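# Close the white door from inside so it latches

## Task

From the room's inside, push the white door closed until its latch catches and keeps it shut, disturbing nothing else and ending with both grippers empty. Release the door and back away afterwards. The robot must not fall or end up leaning; either of those means failure. For the final second after everything has settled, neither arm (grippers included) nor the lift may touch anything, and the base may only touch fixed things, never anything movable such as a part, box, cart, lid or drawer.

## Robot and tools

Robot: the LinearBot, an omnidirectional wheeled base with a column about 1.7 m high. A carriage rides the column (lift_m) and carries two identical six-joint arms, each ending in a two-finger gripper. Arm bases sit roughly 0.57 m + lift_m above the floor; carriage parts hang about 0.15 m below them. A hand reaches 0.78 m from its shoulder but only about 0.38 m below its arm base. The hand is about 0.16 m long and 0.1 m wide (0.14 m open); the wrist camera sticks out 0.11 m to one side. Parked arm joints 1 to 6: 0, 0.05, 0.05, 1.45, 0, 0; parked, the robot is about 0.85 m wide and 0.65 m long.

Cameras: carriage_camera (on the carriage, facing forward, tilted about 20 degrees down), left_wrist_camera and right_wrist_camera (looking out past the fingertips).

Frames: all positions in metres. Base frame: origin on the floor below the base centre, x forward, y left, z up. left_hand and right_hand are reported in it, as the midpoint between the finger pads; quat_wxyz rotates base axes into hand axes (hand z along the fingers, y the opening direction). Odometry frame = base frame at scene start; base_odometry counts wheel turns only (slip looks like travel), heading in rad, left positive, -3.142 to 3.142.

move: one action plus optional "cameras" (list of carriage_camera, left_wrist_camera, right_wrist_camera or all; omitted/null means all, [] none). An action has "base", "joints" or both, optionally "speeds" and "min_time_s"; all parts start together. An empty move just reports state and images.
- base: exactly one key, each a relative offset from where the base last reported itself: translate_m (forward +, -2 to 2 m), strafe_m (left +, -2 to 2 m), rotate_rad (counter-clockwise +, -6.3 to 6.3 rad).
- joints: one flat object keyed by joint name for both arms and the lift, each an absolute target, not an offset: lift_m 0 to 1 m; left_/right_joint1_rad -2.617 to 3.054 (yaw about vertical, 0 forward, + left); joint2 0 to 3.141 (shoulder: 0 back level, 1.57 up, 3.14 forward level); joint3 0 to 3.141 (elbow, 0 folded, 3.14 straight); joint4 -1.57 to 1.57 (wrist pitch, + lifts fingertips); joint5 -1.57 to 1.57 (wrist yaw, + turns fingertips to the right, opposite of joint1); joint6 -2.094 to 2.094 (roll about finger axis, + clockwise seen from forearm); left_/right_gripper_m 0 to 0.093 m pad gap. Done tolerances: lift ±0.004, j1 ±0.02, j2 ±0.105, j3 ±0.06, j4 ±0.04, j5 ±0.025, j6 ±0.02, gripper ±0.004. Omitted joints may still chase older targets.
- speeds: caps for this action only: translate_m and strafe_m 0.02 to 0.5 m/s, rotate_rad 0.05 to 1.57 rad/s, lift_m 0.08 to 0.25 m/s (top of range is default).
- min_time_s: 0.1 to 8 s, lower bound on duration of each arm/gripper motion; straighter hand paths.
No action exceeds 15 s; base drives time out at 14 s. Unknown keys make a call invalid; out-of-range values get it refused, and after a refusal or a stop interrupting it, later move/wait/finished_scene calls in that same reply are skipped.

wait: seconds 0 to 10, plus cameras; robot keeps its last command. zoom_image: camera and region [x0, y0, x1, y1] in pixels from top-left, at most 504x504, of that camera's latest image. read_manual: licence texts only. finished_scene: scene = current scene number; ends the scene irreversibly; later calls go to the next scene.

Results: "move" says done or the worst status. base_status/joint_status words: done (for the base, wheels turned fully, even if slipping), off_target (resting short, may still push), contact_stop or time_out (target dropped, holds in place), not_followed (arm targets withheld by the self-collision check, often near the other arm; clear it by sending one arm its current readings with joint1 swung away, then the other in a later action), limit_stop_at_motor_heat. on_its_own lists uncommanded behaviour ("held at" = target). motor_effort: percent of max, + toward higher values, bracket = peak; errors of several points plus up to half the value. Joint torques in N m; joints 1-3 wrap at ±28. Motor temperatures per arm: six joints then gripper. MOTOR HOT appears at 75 °C; at 100 °C the arm goes limp for 30-60 s (OVER-TEMPERATURE FAULT). Outstretched or pushing arms heat up even while you think; parking cools them.

Cautions: the base contact stop ignores the arms, so a drive can bend an arm against the door while reporting done; check joint_positions. Arms never contact-stop; they keep pressing and snap to target when freed. If stuck against something, drive about 0.2 m back the way you came. Hand readings overstate height, especially at long reach. The robot tips more easily with the carriage high, arms extended, or when pushing/pulling or stopping abruptly; only images reveal leaning. Never let the arms collide or press on each other. Avoid slamming the door or shoving hard. Finish with grippers open and away from the door, arms raised clear of everything, base touching only fixed things.

Each tool is called after "Call:" as name([rows], argument=value, ...), one row to a line, values as JSON.

## Session

Call:
move()

Scene clock: 0.00 s.
Joint torques (N m): no reading
Motor temperatures (°C): left_arm=[31 34 39 31 28 30 27] | right_arm=[32 35 36 31 30 29 31]
base_odometry: x=+0.000 y=+0.000 heading=+0.000
base_status: not commanded
joint_positions: lift_m=+0.300 left_joint1_rad=-0.003 left_joint2_rad=+0.052 left_joint3_rad=+0.038 left_joint4_rad=+1.430 left_joint5_rad=-0.033 left_joint6_rad=+0.031 left_gripper_m=+0.09396 right_joint1_rad=+0.000 right_joint2_rad=+0.035 right_joint3_rad=+0.040 right_joint4_rad=+1.434 right_joint5_rad=-0.028 right_joint6_rad=-0.032 right_gripper_m=+0.09396
joint_status: not commanded
motor_effort: lift_m=+18 drive_wheels=+1
left_hand: x=+0.2549 y=+0.3027 z=+1.3074 quat_wxyz=(+0.997, -0.015, +0.077, +0.015) (m; base frame)
right_hand: x=+0.2482 y=-0.2924 z=+1.3082 quat_wxyz=(+0.998, -0.015, +0.065, -0.015) (m; base frame)
pictures: carriage_camera, left_wrist_camera, right_wrist_camera
Images, in order (width x height): carriage_camera 672x504, left_wrist_camera 672x504, right_wrist_camera 672x504.

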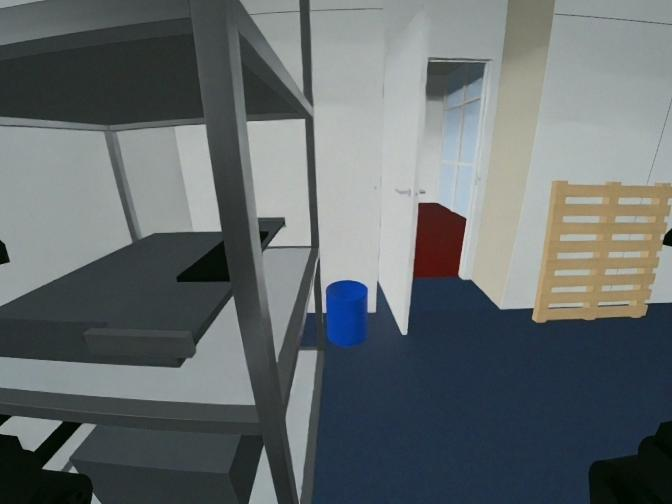

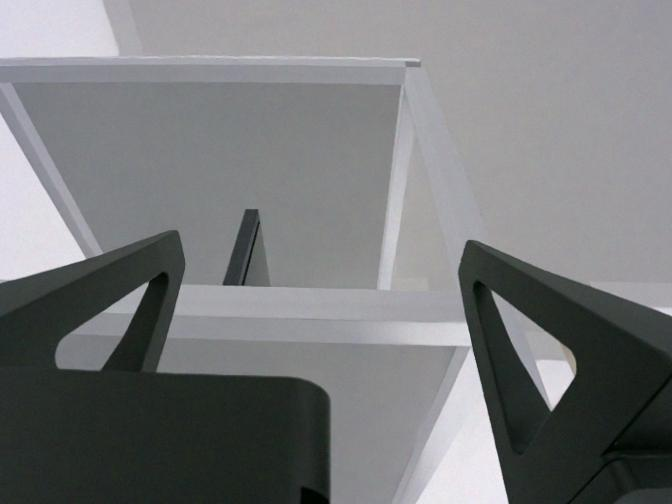

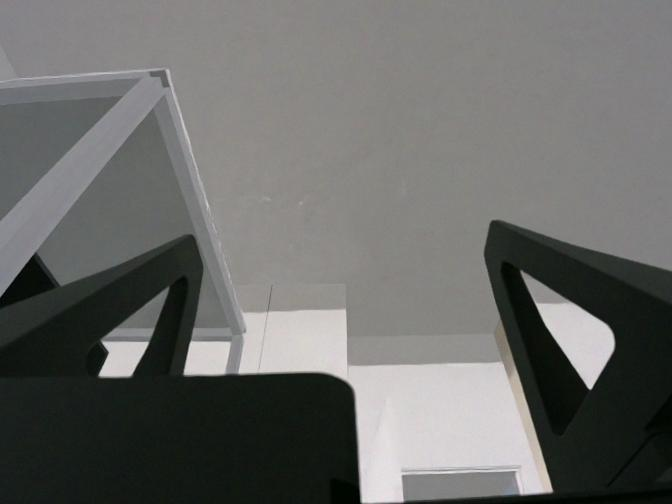

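Call:
move(base={"strafe_m":-0.74}, joints={"lift_m":0.16,"left_gripper_m":0,"right_gripper_m":0}, cameras=["carriage_camera"])

Call:
move(base={"translate_m":0.8}, joints={"left_joint2_rad":1.57,"left_joint3_rad":1.57,"left_joint4_rad":0,"left_joint5_rad":0,"left_joint6_rad":0}, cameras=["carriage_camera","left_wrist_camera"])

Scene clock: 32.80 s.
Joint torques (N m): left_arm=[-0.24 4.01 5.55 -0.08 0.09 0.04] | right_arm=[-0.12 3.81 5.94 -0.23 -0.07 -0.04]
Motor temperatures (°C): left_arm=[31 35 42 31 28 30 27] | right_arm=[32 36 37 31 30 29 31]
move: done
base_odometry: x=-0.001 y=-0.740 heading=-0.001
base_status: done
joint_positions: lift_m=+0.160 left_joint1_rad=-0.003 left_joint2_rad=+0.052 left_joint3_rad=+0.038 left_joint4_rad=+1.430 left_joint5_rad=-0.033 left_joint6_rad=+0.031 left_gripper_m=+0.00060 right_joint1_rad=+0.001 right_joint2_rad=+0.035 right_joint3_rad=+0.040 right_joint4_rad=+1.434 right_joint5_rad=-0.028 right_joint6_rad=-0.032 right_gripper_m=+0.00010
joint_status: all done
motor_effort: lift_m=+19(19) drive_wheels=-2(18)
left_hand: x=+0.2549 y=+0.3027 z=+1.1673 quat_wxyz=(+0.997, -0.015, +0.077, +0.015) (m; base frame)
right_hand: x=+0.2482 y=-0.2924 z=+1.1681 quat_wxyz=(+0.998, -0.015, +0.065, -0.015) (m; base frame)
pictures: carriage_camera
Images, in order (width x height): carriage_camera 672x504.

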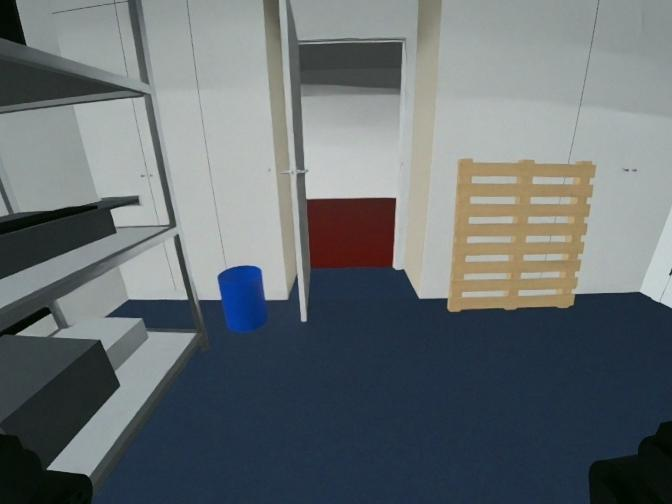

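Scene clock: 36.67 s.
Joint torques (N m): left_arm=[-0.27 -7.72 9.42 1.91 0.28 -0.11] | right_arm=[-0.16 3.88 6.01 -0.19 -0.06 -0.05]
Motor temperatures (°C): left_arm=[31 35 42 32 28 30 27] | right_arm=[32 37 37 31 30 29 31]
move: done
base_odometry: x=+0.799 y=-0.741 heading=-0.001
base_status: done
joint_positions: lift_m=+0.160 left_joint1_rad=-0.003 left_joint2_rad=+1.566 left_joint3_rad=+1.542 left_joint4_rad=+0.005 left_joint5_rad=-0.015 left_joint6_rad=+0.012 left_gripper_m=+0.00060 right_joint1_rad=+0.001 right_joint2_rad=+0.035 right_joint3_rad=+0.040 right_joint4_rad=+1.433 right_joint5_rad=-0.028 right_joint6_rad=-0.032 right_gripper_m=+0.00010
joint_status: all done
motor_effort: lift_m=+18(19) drive_wheels=-4(16)
left_hand: x=+0.7261 y=+0.2983 z=+1.1673 quat_wxyz=(+0.700, +0.000, +0.714, +0.009) (m; base frame)
right_hand: x=+0.2485 y=-0.2924 z=+1.1682 quat_wxyz=(+0.998, -0.015, +0.066, -0.015) (m; base frame)
pictures: carriage_camera, left_wrist_camera
Images, in order (width x height): carriage_camera 672x504, left_wrist_camera 672x504.

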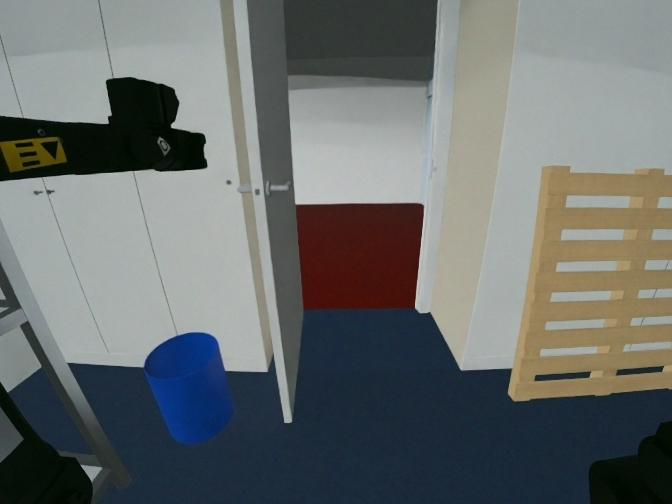

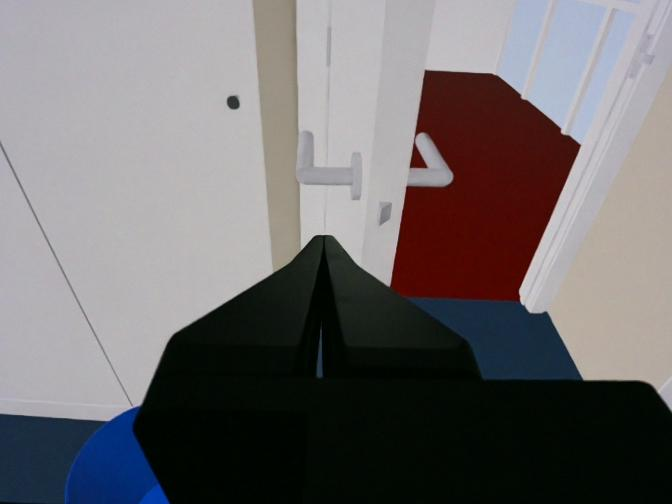

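Call:
move(base={"strafe_m":0.08}, cameras=[])

Call:
move(base={"translate_m":0.52}, cameras=["carriage_camera","left_wrist_camera"])

Scene clock: 53.77 s.
Joint torques (N m): left_arm=[-0.2 -7.83 9.33 1.94 0.28 -0.07] | right_arm=[-0.25 3.84 5.93 -0.19 -0.05 -0.03]
Motor temperatures (°C): left_arm=[31 36 47 34 28 30 27] | right_arm=[32 37 37 30 30 29 31]
move: done
base_odometry: x=+0.800 y=-0.661 heading=-0.001
base_status: done
joint_positions: lift_m=+0.160 left_joint1_rad=-0.001 left_joint2_rad=+1.566 left_joint3_rad=+1.542 left_joint4_rad=+0.005 left_joint5_rad=-0.013 left_joint6_rad=+0.011 left_gripper_m=+0.00060 right_joint1_rad=+0.000 right_joint2_rad=+0.035 right_joint3_rad=+0.040 right_joint4_rad=+1.433 right_joint5_rad=-0.028 right_joint6_rad=-0.032 right_gripper_m=+0.00010
joint_status: not commanded
motor_effort: lift_m=+18(18) drive_wheels=+0(11)
left_hand: x=+0.7261 y=+0.2986 z=+1.1673 quat_wxyz=(+0.700, +0.000, +0.714, +0.008) (m; base frame)
right_hand: x=+0.2485 y=-0.2924 z=+1.1682 quat_wxyz=(+0.998, -0.015, +0.066, -0.015) (m; base frame)
pictures: none
No camera images: "cameras" was empty.

Scene clock: 56.93 s.
Joint torques (N m): left_arm=[-0.29 -8.01 9.31 1.94 0.25 -0.09] | right_arm=[-0.1 3.89 5.93 -0.19 -0.06 -0.05]
Motor temperatures (°C): left_arm=[31 37 47 35 28 30 27] | right_arm=[32 37 37 30 30 29 31]
move: done
base_odometry: x=+1.320 y=-0.661 heading=-0.001
base_status: done
joint_positions: lift_m=+0.160 left_joint1_rad=-0.001 left_joint2_rad=+1.568 left_joint3_rad=+1.543 left_joint4_rad=+0.002 left_joint5_rad=-0.012 left_joint6_rad=+0.011 left_gripper_m=+0.00060 right_joint1_rad=+0.000 right_joint2_rad=+0.035 right_joint3_rad=+0.040 right_joint4_rad=+1.432 right_joint5_rad=-0.028 right_joint6_rad=-0.032 right_gripper_m=+0.00010
joint_status: not commanded
motor_effort: lift_m=+18(18) drive_wheels=-2(13)
left_hand: x=+0.7266 y=+0.2985 z=+1.1662 quat_wxyz=(+0.699, +0.000, +0.715, +0.008) (m; base frame)
right_hand: x=+0.2487 y=-0.2924 z=+1.1682 quat_wxyz=(+0.998, -0.015, +0.066, -0.015) (m; base frame)
pictures: carriage_camera, left_wrist_camera
Images, in order (width x height): carriage_camera 672x504, left_wrist_camera 672x504.

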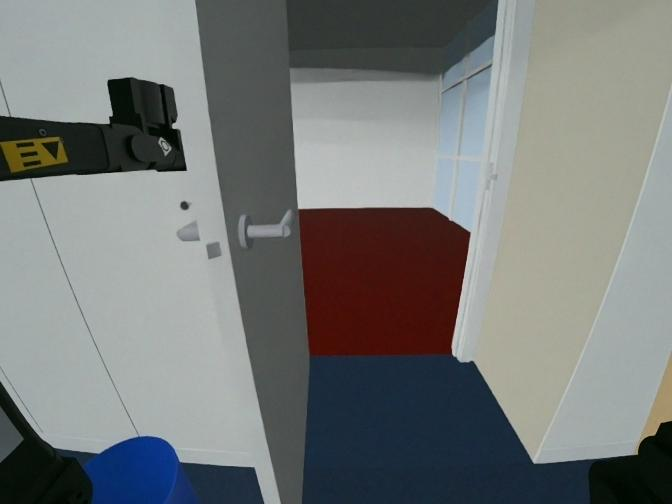

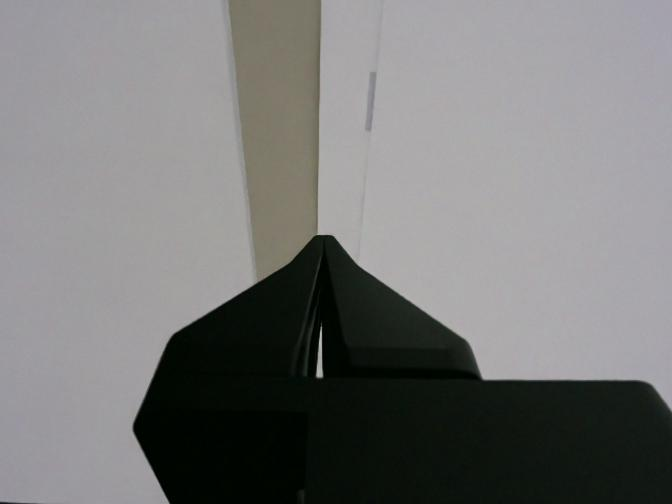

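Call:
move(joints={"left_joint1_rad":-0.5}, min_time_s=3, cameras=["carriage_camera"])

Call:
move(base={"strafe_m":-0.25}, speeds={"strafe_m":0.15}, cameras=["carriage_camera","left_wrist_camera"])

Scene clock: 66.37 s.
Joint torques (N m): left_arm=[-0.64 -8.1 9.36 1.95 0.27 0.04] | right_arm=[-0.14 3.84 5.96 -0.18 -0.05 -0.04]
Motor temperatures (°C): left_arm=[31 37 48 36 28 30 28] | right_arm=[32 37 37 30 30 29 31]
move: done
base_odometry: x=+1.320 y=-0.661 heading=-0.001
base_status: not commanded
joint_positions: lift_m=+0.160 left_joint1_rad=-0.494 left_joint2_rad=+1.568 left_joint3_rad=+1.543 left_joint4_rad=+0.001 left_joint5_rad=-0.014 left_joint6_rad=+0.001 left_gripper_m=+0.00059 right_joint1_rad=+0.000 right_joint2_rad=+0.035 right_joint3_rad=+0.040 right_joint4_rad=+1.432 right_joint5_rad=-0.028 right_joint6_rad=-0.032 right_gripper_m=+0.00010
joint_status: all done
motor_effort: lift_m=+18(18) drive_wheels=-1(4)
left_hand: x=+0.6665 y=+0.0567 z=+1.1660 quat_wxyz=(+0.679, +0.171, +0.695, -0.165) (m; base frame)
right_hand: x=+0.2487 y=-0.2924 z=+1.1682 quat_wxyz=(+0.998, -0.015, +0.066, -0.015) (m; base frame)
pictures: carriage_camera
Images, in order (width x height): carriage_camera 672x504.

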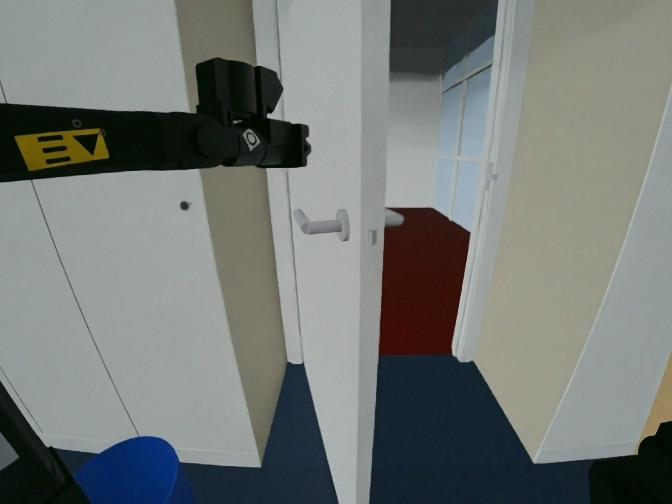

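Scene clock: 69.00 s.
Joint torques (N m): left_arm=[-0.34 -7.9 9.05 2 0.24 0.05] | right_arm=[-0.13 3.85 6.01 -0.17 -0.06 -0.04]
Motor temperatures (°C): left_arm=[31 37 48 37 28 30 28] | right_arm=[32 37 37 30 30 29 31]
move: done
base_odometry: x=+1.320 y=-0.911 heading=-0.001
base_status: done
joint_positions: lift_m=+0.160 left_joint1_rad=-0.497 left_joint2_rad=+1.568 left_joint3_rad=+1.545 left_joint4_rad=-0.001 left_joint5_rad=-0.014 left_joint6_rad=+0.001 left_gripper_m=+0.00059 right_joint1_rad=+0.000 right_joint2_rad=+0.035 right_joint3_rad=+0.040 right_joint4_rad=+1.432 right_joint5_rad=-0.028 right_joint6_rad=-0.032 right_gripper_m=+0.00010
joint_status: not commanded
motor_effort: lift_m=+18(18) drive_wheels=+1(13)
left_hand: x=+0.6657 y=+0.0554 z=+1.1666 quat_wxyz=(+0.678, +0.172, +0.695, -0.167) (m; base frame)
right_hand: x=+0.2487 y=-0.2924 z=+1.1682 quat_wxyz=(+0.998, -0.015, +0.066, -0.015) (m; base frame)
pictures: carriage_camera, left_wrist_camera
Images, in order (width x height): carriage_camera 672x504, left_wrist_camera 672x504.

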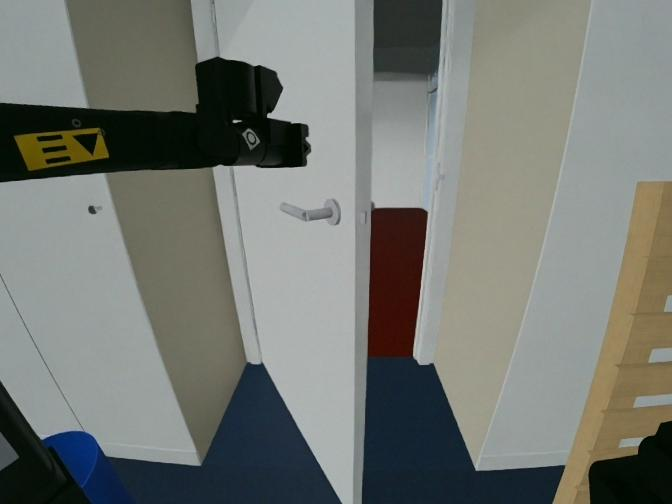

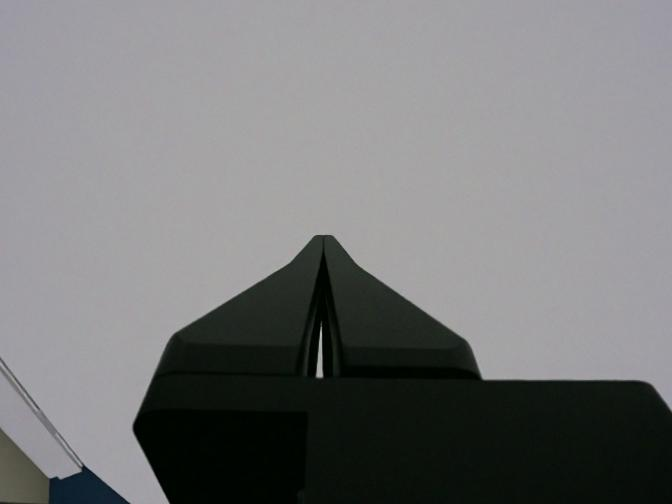

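Call:
move(base={"strafe_m":-0.36}, speeds={"strafe_m":0.15}, cameras=["carriage_camera"])

Call:
move(base={"translate_m":0.5}, speeds={"translate_m":0.2}, cameras=["carriage_camera"])

Scene clock: 79.33 s.
Joint torques (N m): left_arm=[-0.43 -7.8 9.14 2.01 0.24 0.05] | right_arm=[-0.17 3.92 6.01 -0.19 -0.06 -0.03]
Motor temperatures (°C): left_arm=[31 38 47 39 28 30 28] | right_arm=[32 37 37 30 30 29 31]
move: done
base_odometry: x=+1.320 y=-1.271 heading=+0.000
base_status: done
joint_positions: lift_m=+0.160 left_joint1_rad=-0.497 left_joint2_rad=+1.567 left_joint3_rad=+1.545 left_joint4_rad=-0.004 left_joint5_rad=-0.013 left_joint6_rad=+0.001 left_gripper_m=+0.00059 right_joint1_rad=+0.000 right_joint2_rad=+0.035 right_joint3_rad=+0.040 right_joint4_rad=+1.432 right_joint5_rad=-0.028 right_joint6_rad=-0.032 right_gripper_m=+0.00010
joint_status: not commanded
motor_effort: lift_m=+18(18) drive_wheels=+0(15)
left_hand: x=+0.6654 y=+0.0554 z=+1.1662 quat_wxyz=(+0.678, +0.172, +0.695, -0.167) (m; base frame)
right_hand: x=+0.2487 y=-0.2924 z=+1.1682 quat_wxyz=(+0.998, -0.015, +0.066, -0.015) (m; base frame)
pictures: carriage_camera
Images, in order (width x height): carriage_camera 672x504.

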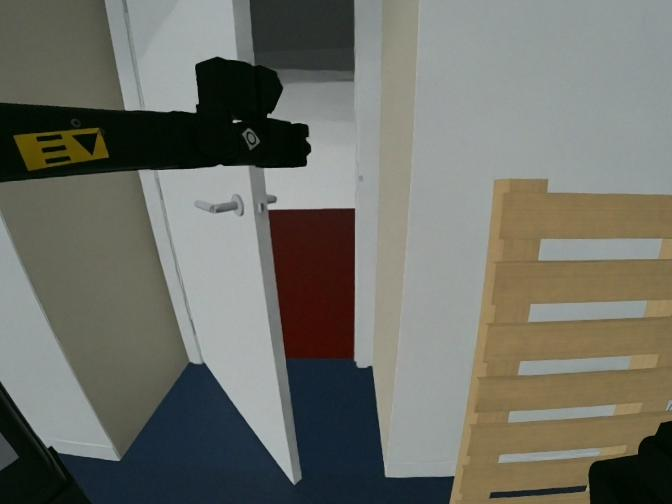

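Scene clock: 82.10 s.
Joint torques (N m): left_arm=[5.97 -9.51 8.23 1.97 0.46 0.04] | right_arm=[0.09 3.62 6.22 -0.11 -0.03 -0.06]
Motor temperatures (°C): left_arm=[31 38 47 39 28 30 28] | right_arm=[31 37 37 30 30 29 31]
move: contact_stop
base_odometry: x=+1.665 y=-1.272 heading=-0.005
base_status: translate_m contact_stop (by the wheels' count: +0.346 of +0.500)
joint_positions: lift_m=+0.160 left_joint1_rad=-0.580 left_joint2_rad=+1.583 left_joint3_rad=+1.556 left_joint4_rad=+0.004 left_joint5_rad=-0.032 left_joint6_rad=+0.001 left_gripper_m=+0.00059 right_joint1_rad=-0.001 right_joint2_rad=+0.037 right_joint3_rad=+0.037 right_joint4_rad=+1.429 right_joint5_rad=-0.030 right_joint6_rad=-0.032 right_gripper_m=+0.00009
joint_status: not commanded
motor_effort: lift_m=+17(21) drive_wheels=+29(93)
left_hand: x=+0.6494 y=+0.0195 z=+1.1660 quat_wxyz=(+0.673, +0.194, +0.688, -0.188) (m; base frame)
right_hand: x=+0.2513 y=-0.2920 z=+1.1673 quat_wxyz=(+0.997, -0.016, +0.071, -0.016) (m; base frame)
pictures: carriage_camera
Images, in order (width x height): carriage_camera 672x504.

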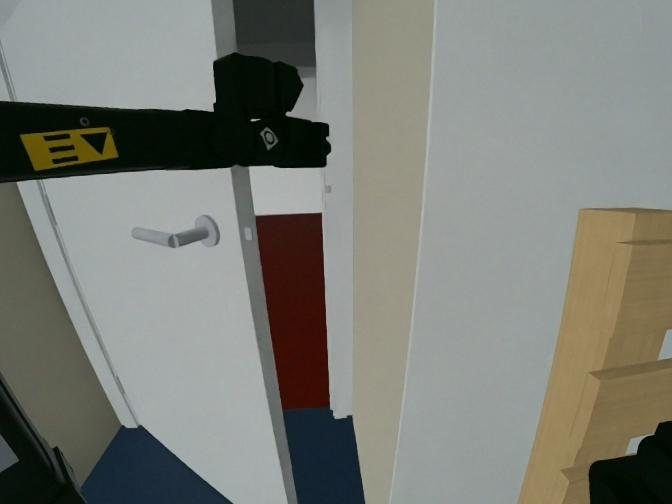

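Call:
move(base={"translate_m":-0.12}, cameras=[])

Call:
move(base={"strafe_m":0.3}, speeds={"strafe_m":0.2}, cameras=["carriage_camera"])

Scene clock: 94.43 s.
Joint torques (N m): left_arm=[-0.25 -9.58 8.14 1.99 0.2 0.02] | right_arm=[-0.12 3.58 6.3 -0.13 -0.02 -0.04]
Motor temperatures (°C): left_arm=[32 39 47 39 28 30 28] | right_arm=[31 36 38 30 30 29 31]
move: done
base_odometry: x=+1.545 y=-1.271 heading=-0.004
base_status: done
joint_positions: lift_m=+0.160 left_joint1_rad=-0.500 left_joint2_rad=+1.584 left_joint3_rad=+1.557 left_joint4_rad=-0.001 left_joint5_rad=-0.009 left_joint6_rad=+0.001 left_gripper_m=+0.00059 right_joint1_rad=-0.001 right_joint2_rad=+0.037 right_joint3_rad=+0.037 right_joint4_rad=+1.430 right_joint5_rad=-0.030 right_joint6_rad=-0.032 right_gripper_m=+0.00009
joint_status: not commanded
motor_effort: lift_m=+17(18) drive_wheels=+5(12)
left_hand: x=+0.6685 y=+0.0511 z=+1.1646 quat_wxyz=(+0.676, +0.175, +0.695, -0.169) (m; base frame)
right_hand: x=+0.2510 y=-0.2920 z=+1.1673 quat_wxyz=(+0.997, -0.016, +0.070, -0.016) (m; base frame)
pictures: none
No camera images: "cameras" was empty.

Scene clock: 97.03 s.
Joint torques (N m): left_arm=[15.38 -10.85 8.09 1.77 -2.62 -0.25] | right_arm=[-0.02 3.59 6.27 -0.15 -0.04 -0.03]
Motor temperatures (°C): left_arm=[34 39 47 39 28 30 28] | right_arm=[31 36 38 30 30 29 31]
move: done
base_odometry: x=+1.547 y=-0.971 heading=-0.005
base_status: done
joint_positions: lift_m=+0.160 left_joint1_rad=-1.022 left_joint2_rad=+1.594 left_joint3_rad=+1.557 left_joint4_rad=+0.019 left_joint5_rad=+0.234 left_joint6_rad=+0.028 left_gripper_m=+0.00059 right_joint1_rad=-0.001 right_joint2_rad=+0.037 right_joint3_rad=+0.037 right_joint4_rad=+1.430 right_joint5_rad=-0.030 right_joint6_rad=-0.032 right_gripper_m=+0.00009
joint_status: not commanded
motor_effort: lift_m=+17(18) drive_wheels=+8(20)
left_hand: x=+0.4494 y=-0.1625 z=+1.1648 quat_wxyz=(+0.572, +0.426, +0.572, -0.405) (m; base frame)
right_hand: x=+0.2510 y=-0.2920 z=+1.1673 quat_wxyz=(+0.997, -0.016, +0.070, -0.016) (m; base frame)
pictures: carriage_camera
Images, in order (width x height): carriage_camera 672x504.

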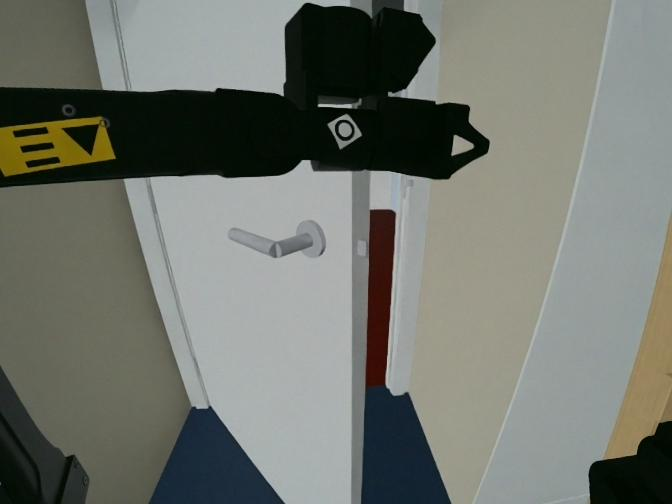

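Call:
move(base={"strafe_m":-0.2}, speeds={"strafe_m":0.2}, cameras=[])

Call:
move(base={"translate_m":-0.25}, cameras=["carriage_camera"])

Scene clock: 105.60 s.
Joint torques (N m): left_arm=[8.36 -10.73 8.13 1.81 -1.04 -0.22] | right_arm=[0.09 3.59 6.27 -0.12 -0.04 -0.05]
Motor temperatures (°C): left_arm=[39 40 47 40 30 30 28] | right_arm=[31 36 39 30 30 29 31]
move: done
base_odometry: x=+1.545 y=-1.171 heading=-0.005
base_status: done
joint_positions: lift_m=+0.160 left_joint1_rad=-0.610 left_joint2_rad=+1.594 left_joint3_rad=+1.557 left_joint4_rad=+0.016 left_joint5_rad=+0.097 left_joint6_rad=+0.024 left_gripper_m=+0.00059 right_joint1_rad=-0.001 right_joint2_rad=+0.037 right_joint3_rad=+0.037 right_joint4_rad=+1.430 right_joint5_rad=-0.030 right_joint6_rad=-0.032 right_gripper_m=+0.00009
joint_status: not commanded
motor_effort: lift_m=+17(18) drive_wheels=-5(16)
left_hand: x=+0.6304 y=-0.0133 z=+1.1639 quat_wxyz=(+0.659, +0.255, +0.668, -0.235) (m; base frame)
right_hand: x=+0.2510 y=-0.2920 z=+1.1673 quat_wxyz=(+0.997, -0.016, +0.070, -0.016) (m; base frame)
pictures: none
No camera images: "cameras" was empty.

Scene clock: 107.97 s.
Joint torques (N m): left_arm=[-0.17 -10.56 8.05 1.95 -0.08 -0.08] | right_arm=[-0.1 3.56 6.27 -0.17 -0.04 -0.06]
Motor temperatures (°C): left_arm=[39 41 47 40 30 30 28] | right_arm=[31 36 39 30 30 29 31]
move: done
base_odometry: x=+1.295 y=-1.170 heading=-0.005
base_status: done
joint_positions: lift_m=+0.160 left_joint1_rad=-0.500 left_joint2_rad=+1.591 left_joint3_rad=+1.557 left_joint4_rad=+0.005 left_joint5_rad=+0.016 left_joint6_rad=+0.012 left_gripper_m=+0.00059 right_joint1_rad=-0.001 right_joint2_rad=+0.037 right_joint3_rad=+0.037 right_joint4_rad=+1.433 right_joint5_rad=-0.030 right_joint6_rad=-0.032 right_gripper_m=+0.00009
joint_status: not commanded
motor_effort: lift_m=+17(18) drive_wheels=+1(14)
left_hand: x=+0.6685 y=+0.0464 z=+1.1626 quat_wxyz=(+0.675, +0.187, +0.693, -0.174) (m; base frame)
right_hand: x=+0.2503 y=-0.2920 z=+1.1674 quat_wxyz=(+0.997, -0.016, +0.069, -0.016) (m; base frame)
pictures: carriage_camera
Images, in order (width x height): carriage_camera 672x504.

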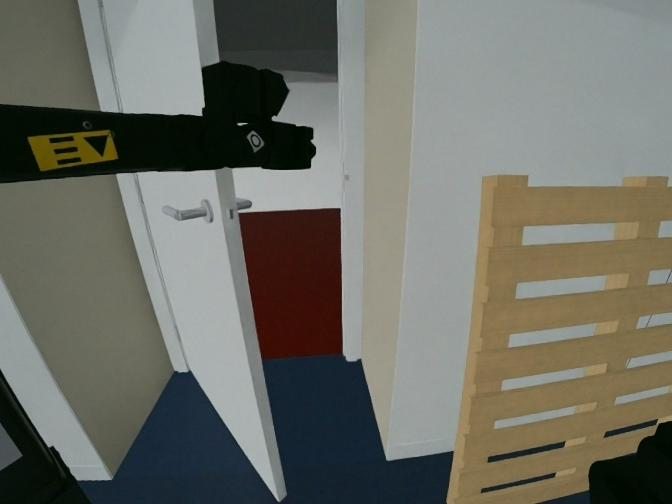

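Call:
move(base={"translate_m":-0.12}, joints={"left_joint1_rad":0,"left_joint2_rad":0.05,"left_joint3_rad":0.05,"left_joint4_rad":1.45,"left_joint5_rad":0,"left_joint6_rad":0}, cameras=[])

Call:
move(base={"strafe_m":0.33}, joints={"right_joint1_rad":0.5,"right_joint2_rad":1.57,"right_joint3_rad":1.57,"right_joint4_rad":0,"right_joint5_rad":0,"right_joint6_rad":0}, cameras=["carriage_camera"])

Scene clock: 129.93 s.
Joint torques (N m): left_arm=[0.36 3.21 4.53 0.08 -0.04 -0.11] | right_arm=[-0.05 3.62 6.31 -0.17 -0.04 -0.05]
Motor temperatures (°C): left_arm=[35 43 47 40 29 30 28] | right_arm=[31 36 39 30 30 29 31]
move: done
base_odometry: x=+1.175 y=-1.170 heading=-0.005
base_status: done
joint_positions: lift_m=+0.160 left_joint1_rad=-0.006 left_joint2_rad=+0.057 left_joint3_rad=+0.056 left_joint4_rad=+1.434 left_joint5_rad=+0.010 left_joint6_rad=+0.011 left_gripper_m=+0.00059 right_joint1_rad=-0.001 right_joint2_rad=+0.037 right_joint3_rad=+0.037 right_joint4_rad=+1.433 right_joint5_rad=-0.030 right_joint6_rad=-0.032 right_gripper_m=+0.00009
joint_status: all done
motor_effort: lift_m=+18(18) drive_wheels=+0(13)
left_hand: x=+0.2503 y=+0.2953 z=+1.1726 quat_wxyz=(+0.998, +0.005, +0.069, +0.002) (m; base frame)
right_hand: x=+0.2502 y=-0.2920 z=+1.1673 quat_wxyz=(+0.997, -0.016, +0.069, -0.016) (m; base frame)
pictures: none
No camera images: "cameras" was empty.

Scene clock: 132.60 s.
Joint torques (N m): left_arm=[0.32 3.12 4.67 0.07 -0.04 -0.07] | right_arm=[0.28 -7.3 10.61 2.13 0.05 0.05]
Motor temperatures (°C): left_arm=[35 43 47 39 29 30 28] | right_arm=[31 36 40 30 30 29 31]
move: done
base_odometry: x=+1.177 y=-0.840 heading=-0.005
base_status: done
joint_positions: lift_m=+0.160 left_joint1_rad=-0.005 left_joint2_rad=+0.057 left_joint3_rad=+0.056 left_joint4_rad=+1.437 left_joint5_rad=+0.009 left_joint6_rad=+0.011 left_gripper_m=+0.00059 right_joint1_rad=+0.496 right_joint2_rad=+1.566 right_joint3_rad=+1.542 right_joint4_rad=+0.009 right_joint5_rad=-0.012 right_joint6_rad=-0.008 right_gripper_m=+0.00009
joint_status: all done
motor_effort: lift_m=+18(18) drive_wheels=-1(13)
left_hand: x=+0.2495 y=+0.2954 z=+1.1727 quat_wxyz=(+0.998, +0.005, +0.067, +0.003) (m; base frame)
right_hand: x=+0.6636 y=-0.0521 z=+1.1683 quat_wxyz=(+0.680, -0.182, +0.689, +0.173) (m; base frame)
pictures: carriage_camera
Images, in order (width x height): carriage_camera 672x504.

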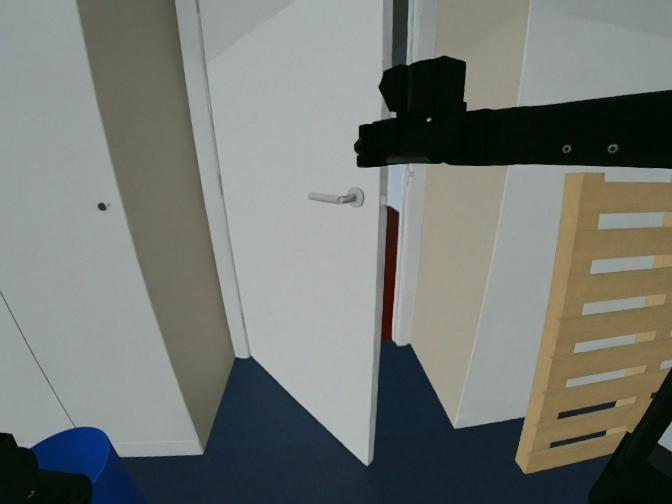

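Call:
move(joints={"right_joint1_rad":0.8}, cameras=[])

Call:
move(base={"translate_m":0.55}, speeds={"translate_m":0.2}, cameras=["carriage_camera"])

Scene clock: 141.60 s.
Joint torques (N m): left_arm=[0.25 3.19 4.64 0.07 0 -0.07] | right_arm=[0.16 -7.3 10.61 2.14 -0.03 0.05]
Motor temperatures (°C): left_arm=[34 41 46 37 29 30 28] | right_arm=[31 38 41 32 30 29 31]
move: done
base_odometry: x=+1.177 y=-0.840 heading=-0.005
base_status: not commanded
joint_positions: lift_m=+0.160 left_joint1_rad=-0.005 left_joint2_rad=+0.057 left_joint3_rad=+0.056 left_joint4_rad=+1.437 left_joint5_rad=+0.009 left_joint6_rad=+0.011 left_gripper_m=+0.00059 right_joint1_rad=+0.798 right_joint2_rad=+1.566 right_joint3_rad=+1.542 right_joint4_rad=+0.008 right_joint5_rad=-0.005 right_joint6_rad=-0.007 right_gripper_m=+0.00009
joint_status: all done
motor_effort: lift_m=+18(18) drive_wheels=-1(3)
left_hand: x=+0.2495 y=+0.2954 z=+1.1727 quat_wxyz=(+0.998, +0.005, +0.067, +0.003) (m; base frame)
right_hand: x=+0.5713 y=+0.0694 z=+1.1681 quat_wxyz=(+0.647, -0.281, +0.655, +0.272) (m; base frame)
pictures: none
No camera images: "cameras" was empty.

Scene clock: 145.43 s.
Joint torques (N m): left_arm=[0.2 3.34 4.48 -0.02 -0.04 -0.06] | right_arm=[-0.58 -7.13 10.45 2.16 0.04 -0.11]
Motor temperatures (°C): left_arm=[34 40 46 37 28 30 28] | right_arm=[31 38 41 33 30 29 31]
move: done
base_odometry: x=+1.727 y=-0.842 heading=-0.004
base_status: done
joint_positions: lift_m=+0.160 left_joint1_rad=-0.005 left_joint2_rad=+0.057 left_joint3_rad=+0.056 left_joint4_rad=+1.442 left_joint5_rad=+0.009 left_joint6_rad=+0.011 left_gripper_m=+0.00059 right_joint1_rad=+0.805 right_joint2_rad=+1.566 right_joint3_rad=+1.542 right_joint4_rad=+0.006 right_joint5_rad=-0.011 right_joint6_rad=+0.005 right_gripper_m=+0.00009
joint_status: not commanded
motor_effort: lift_m=+18(18) drive_wheels=+0(14)
left_hand: x=+0.2483 y=+0.2954 z=+1.1729 quat_wxyz=(+0.998, +0.005, +0.065, +0.003) (m; base frame)
right_hand: x=+0.5679 y=+0.0726 z=+1.1679 quat_wxyz=(+0.642, -0.282, +0.656, +0.280) (m; base frame)
pictures: carriage_camera
Images, in order (width x height): carriage_camera 672x504.

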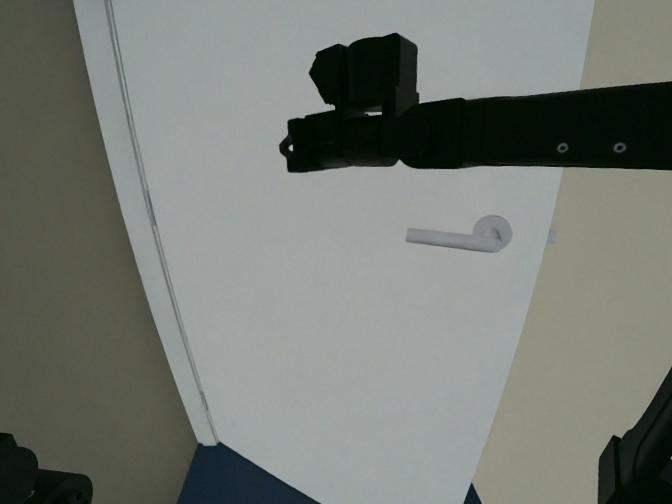

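Call:
move(joints={"right_joint1_rad":0.1}, min_time_s=3, cameras=["carriage_camera"])

Call:
move(base={"translate_m":0.15}, speeds={"translate_m":0.1}, cameras=["carriage_camera"])

Scene clock: 154.27 s.
Joint torques (N m): left_arm=[0.24 3.19 4.55 0 -0.03 -0.08] | right_arm=[-0.8 -7.36 10.59 2.18 0.04 0]
Motor temperatures (°C): left_arm=[33 39 45 36 28 30 28] | right_arm=[31 39 41 34 30 29 31]
move: done
base_odometry: x=+1.727 y=-0.842 heading=-0.004
base_status: not commanded
joint_positions: lift_m=+0.160 left_joint1_rad=-0.005 left_joint2_rad=+0.057 left_joint3_rad=+0.056 left_joint4_rad=+1.442 left_joint5_rad=+0.009 left_joint6_rad=+0.011 left_gripper_m=+0.00059 right_joint1_rad=+0.107 right_joint2_rad=+1.566 right_joint3_rad=+1.542 right_joint4_rad=+0.004 right_joint5_rad=-0.011 right_joint6_rad=-0.004 right_gripper_m=+0.00009
joint_status: all done
motor_effort: lift_m=+18(18) drive_wheels=+2(5)
left_hand: x=+0.2483 y=+0.2954 z=+1.1729 quat_wxyz=(+0.998, +0.005, +0.065, +0.003) (m; base frame)
right_hand: x=+0.7230 y=-0.2404 z=+1.1675 quat_wxyz=(+0.699, -0.044, +0.713, +0.040) (m; base frame)
pictures: carriage_camera
Images, in order (width x height): carriage_camera 672x504.

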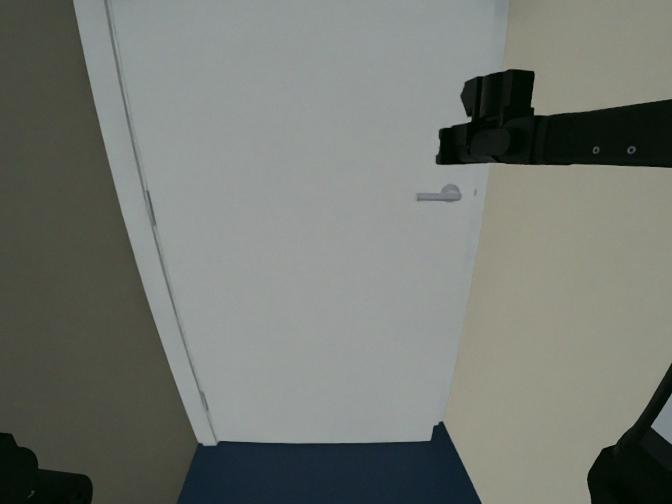

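Scene clock: 156.53 s.
Joint torques (N m): left_arm=[0.39 3.18 4.63 -0.05 0.01 -0.07] | right_arm=[-0.88 -7.08 10.1 2.29 0.04 0.01]
Motor temperatures (°C): left_arm=[33 39 45 36 28 30 28] | right_arm=[31 39 41 34 30 29 31]
move: done
base_odometry: x=+1.877 y=-0.842 heading=-0.004
base_status: done
joint_positions: lift_m=+0.160 left_joint1_rad=-0.005 left_joint2_rad=+0.057 left_joint3_rad=+0.056 left_joint4_rad=+1.443 left_joint5_rad=+0.009 left_joint6_rad=+0.011 left_gripper_m=+0.00059 right_joint1_rad=+0.107 right_joint2_rad=+1.564 right_joint3_rad=+1.548 right_joint4_rad=-0.001 right_joint5_rad=-0.010 right_joint6_rad=-0.004 right_gripper_m=+0.00009
joint_status: not commanded
motor_effort: lift_m=+18(18) drive_wheels=-1(14)
left_hand: x=+0.2479 y=+0.2954 z=+1.1729 quat_wxyz=(+0.998, +0.005, +0.064, +0.003) (m; base frame)
right_hand: x=+0.7221 y=-0.2407 z=+1.1699 quat_wxyz=(+0.700, -0.043, +0.712, +0.040) (m; base frame)
pictures: carriage_camera
Images, in order (width x height): carriage_camera 672x504.

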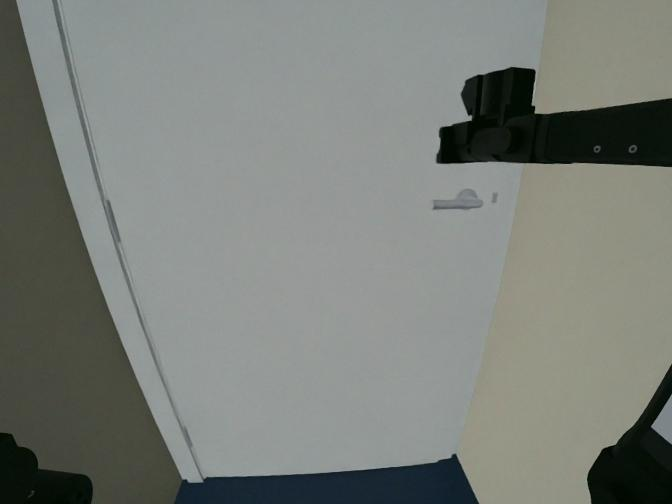

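Call:
move(base={"translate_m":0.06}, speeds={"translate_m":0.05}, cameras=["carriage_camera"])

Call:
move(base={"translate_m":0.06}, speeds={"translate_m":0.05}, cameras=["carriage_camera"])

Scene clock: 167.77 s.
Joint torques (N m): left_arm=[0.17 3.26 4.56 -0.05 0 -0.08] | right_arm=[-0.77 -1.46 9.92 3.48 0.14 0]
Motor temperatures (°C): left_arm=[33 38 45 35 28 30 28] | right_arm=[31 40 42 35 30 29 31]
move: done
base_odometry: x=+1.937 y=-0.843 heading=-0.004
base_status: done
joint_positions: lift_m=+0.160 left_joint1_rad=-0.005 left_joint2_rad=+0.057 left_joint3_rad=+0.056 left_joint4_rad=+1.444 left_joint5_rad=+0.009 left_joint6_rad=+0.011 left_gripper_m=+0.00059 right_joint1_rad=+0.107 right_joint2_rad=+1.508 right_joint3_rad=+1.548 right_joint4_rad=-0.113 right_joint5_rad=-0.022 right_joint6_rad=-0.004 right_gripper_m=+0.00009
joint_status: not commanded
motor_effort: lift_m=+18(18) drive_wheels=+5(13)
left_hand: x=+0.2477 y=+0.2954 z=+1.1729 quat_wxyz=(+0.998, +0.005, +0.063, +0.003) (m; base frame)
right_hand: x=+0.7028 y=-0.2407 z=+1.1696 quat_wxyz=(+0.680, -0.048, +0.731, +0.043) (m; base frame)
pictures: carriage_camera
Images, in order (width x height): carriage_camera 672x504.

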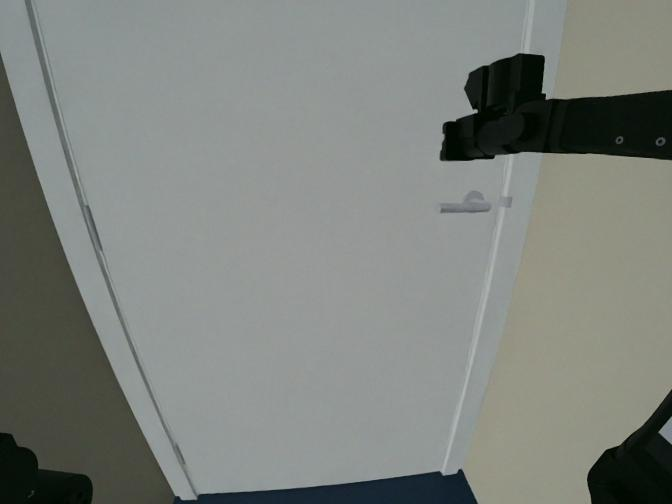

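Scene clock: 169.43 s.
Joint torques (N m): left_arm=[0.18 3.15 4.53 -0.07 -0.01 -0.08] | right_arm=[-0.8 11.37 8.1 6.71 0.49 -0.01]
Motor temperatures (°C): left_arm=[33 38 45 35 28 30 28] | right_arm=[31 40 42 38 30 29 31]
move: done
base_odometry: x=+1.996 y=-0.843 heading=-0.004
base_status: done
joint_positions: lift_m=+0.160 left_joint1_rad=-0.005 left_joint2_rad=+0.057 left_joint3_rad=+0.056 left_joint4_rad=+1.445 left_joint5_rad=+0.009 left_joint6_rad=+0.011 left_gripper_m=+0.00059 right_joint1_rad=+0.107 right_joint2_rad=+1.379 right_joint3_rad=+1.563 right_joint4_rad=-0.403 right_joint5_rad=-0.061 right_joint6_rad=-0.004 right_gripper_m=+0.00008
joint_status: not commanded
motor_effort: lift_m=+17(18) drive_wheels=+12(16)
left_hand: x=+0.2475 y=+0.2954 z=+1.1730 quat_wxyz=(+0.998, +0.005, +0.063, +0.003) (m; base frame)
right_hand: x=+0.6506 y=-0.2396 z=+1.1639 quat_wxyz=(+0.623, -0.063, +0.777, +0.056) (m; base frame)
pictures: carriage_camera
Images, in order (width x height): carriage_camera 672x504.

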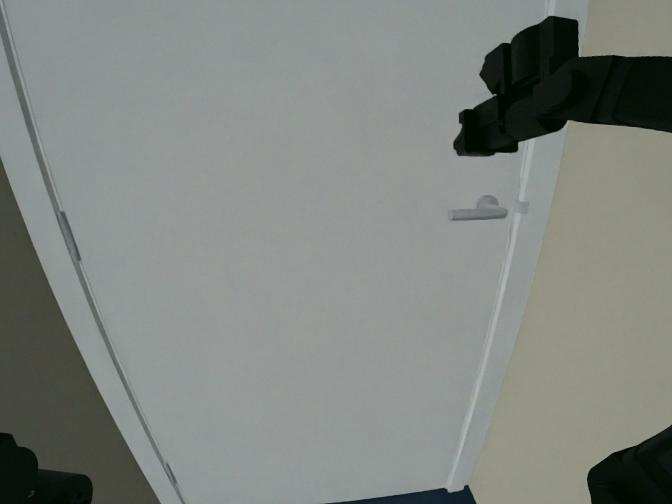

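Call:
zoom_image(camera="carriage_camera", region=[420, 120, 600, 260])

Scaled by 2.800 from the camera's 672x504 image, which has a finer 960x720 frame.

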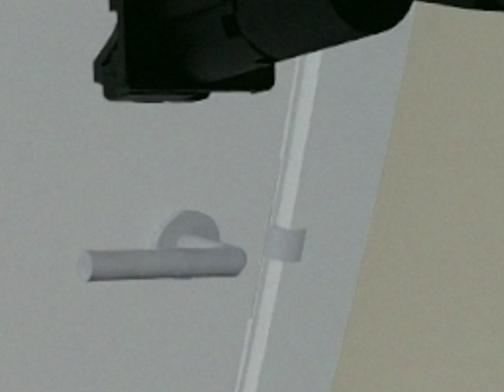

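Call:
move(base={"translate_m":-0.13}, speeds={"translate_m":0.1}, cameras=["carriage_camera","right_wrist_camera"])

Call:
zoom_image(camera="carriage_camera", region=[400, 120, 580, 260])

Scene clock: 185.37 s.
Joint torques (N m): left_arm=[0.42 3.21 4.67 -0.06 -0.03 -0.09] | right_arm=[-1.05 -7.15 8.44 2.36 0.06 0]
Motor temperatures (°C): left_arm=[32 37 44 35 28 30 28] | right_arm=[31 41 43 58 30 29 31]
move: done
base_odometry: x=+1.866 y=-0.842 heading=-0.004
base_status: done
joint_positions: lift_m=+0.160 left_joint1_rad=-0.005 left_joint2_rad=+0.057 left_joint3_rad=+0.056 left_joint4_rad=+1.445 left_joint5_rad=+0.009 left_joint6_rad=+0.011 left_gripper_m=+0.00059 right_joint1_rad=+0.107 right_joint2_rad=+1.565 right_joint3_rad=+1.563 right_joint4_rad=-0.009 right_joint5_rad=-0.013 right_joint6_rad=-0.004 right_gripper_m=+0.00008
joint_status: not commanded
motor_effort: lift_m=+18(18) drive_wheels=+3(9)
left_hand: x=+0.2478 y=+0.2954 z=+1.1727 quat_wxyz=(+0.998, +0.005, +0.063, +0.003) (m; base frame)
right_hand: x=+0.7213 y=-0.2404 z=+1.1751 quat_wxyz=(+0.702, -0.044, +0.709, +0.041) (m; base frame)
pictures: carriage_camera, right_wrist_camera
Images, in order (width x height): carriage_camera 672x504, right_wrist_camera 672x504.

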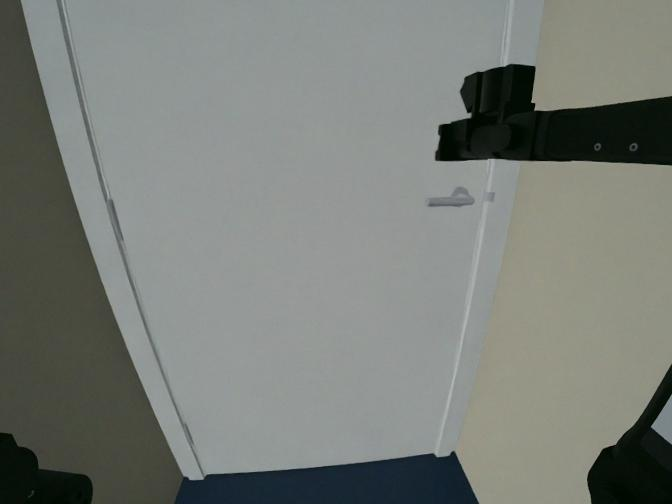

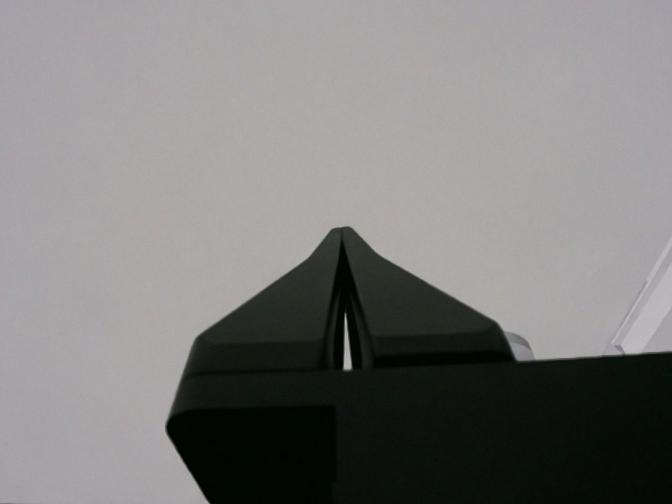

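Scaled by 2.800 from the camera's 672x504 image, which has a finer 960x720 frame.

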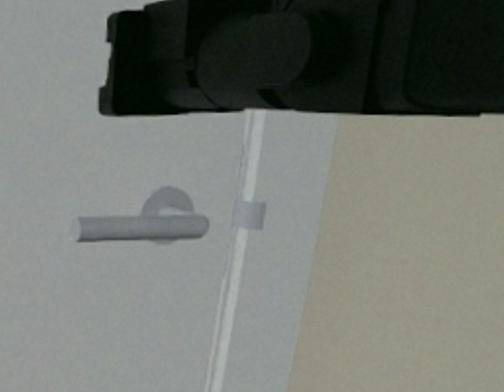

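Call:
move(base={"translate_m":-0.3}, joints={"right_joint1_rad":0,"right_joint2_rad":0.05,"right_joint3_rad":0.05,"right_joint4_rad":1.45}, min_time_s=2, cameras=["carriage_camera"])

Call:
finished_scene(scene=1)

Scene clock: 198.83 s.
Joint torques (N m): left_arm=[0.17 3.11 4.64 -0.04 0 -0.1] | right_arm=[-0.81 3.04 4.94 -0.06 0.06 0.01]
Motor temperatures (°C): left_arm=[32 36 44 34 28 30 28] | right_arm=[31 42 43 51 30 29 31]
move: done
base_odometry: x=+1.566 y=-0.841 heading=-0.005
base_status: done
joint_positions: lift_m=+0.160 left_joint1_rad=-0.005 left_joint2_rad=+0.057 left_joint3_rad=+0.056 left_joint4_rad=+1.446 left_joint5_rad=+0.009 left_joint6_rad=+0.011 left_gripper_m=+0.00059 right_joint1_rad=+0.007 right_joint2_rad=+0.058 right_joint3_rad=+0.058 right_joint4_rad=+1.440 right_joint5_rad=-0.011 right_joint6_rad=-0.004 right_gripper_m=+0.00008
joint_status: all done
motor_effort: lift_m=+18(18) drive_wheels=+1(13)
left_hand: x=+0.2476 y=+0.2954 z=+1.1728 quat_wxyz=(+0.998, +0.005, +0.063, +0.003) (m; base frame)
right_hand: x=+0.2485 y=-0.2949 z=+1.1734 quat_wxyz=(+0.998, -0.006, +0.065, +0.002) (m; base frame)
pictures: carriage_camera
Images, in order (width x height): carriage_camera 672x504.

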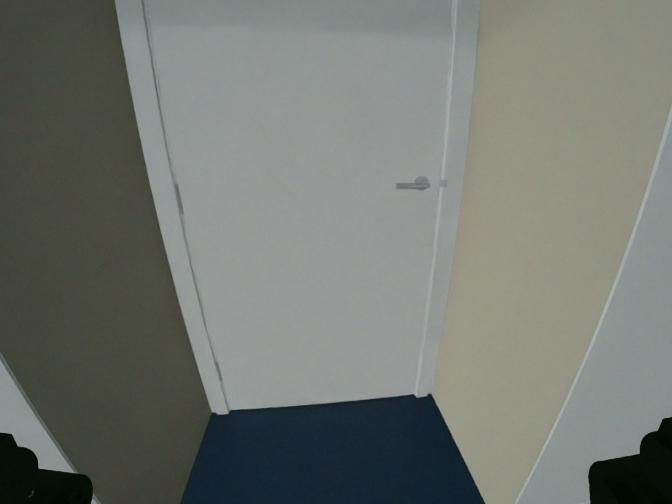

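The scene is finished: the task was done.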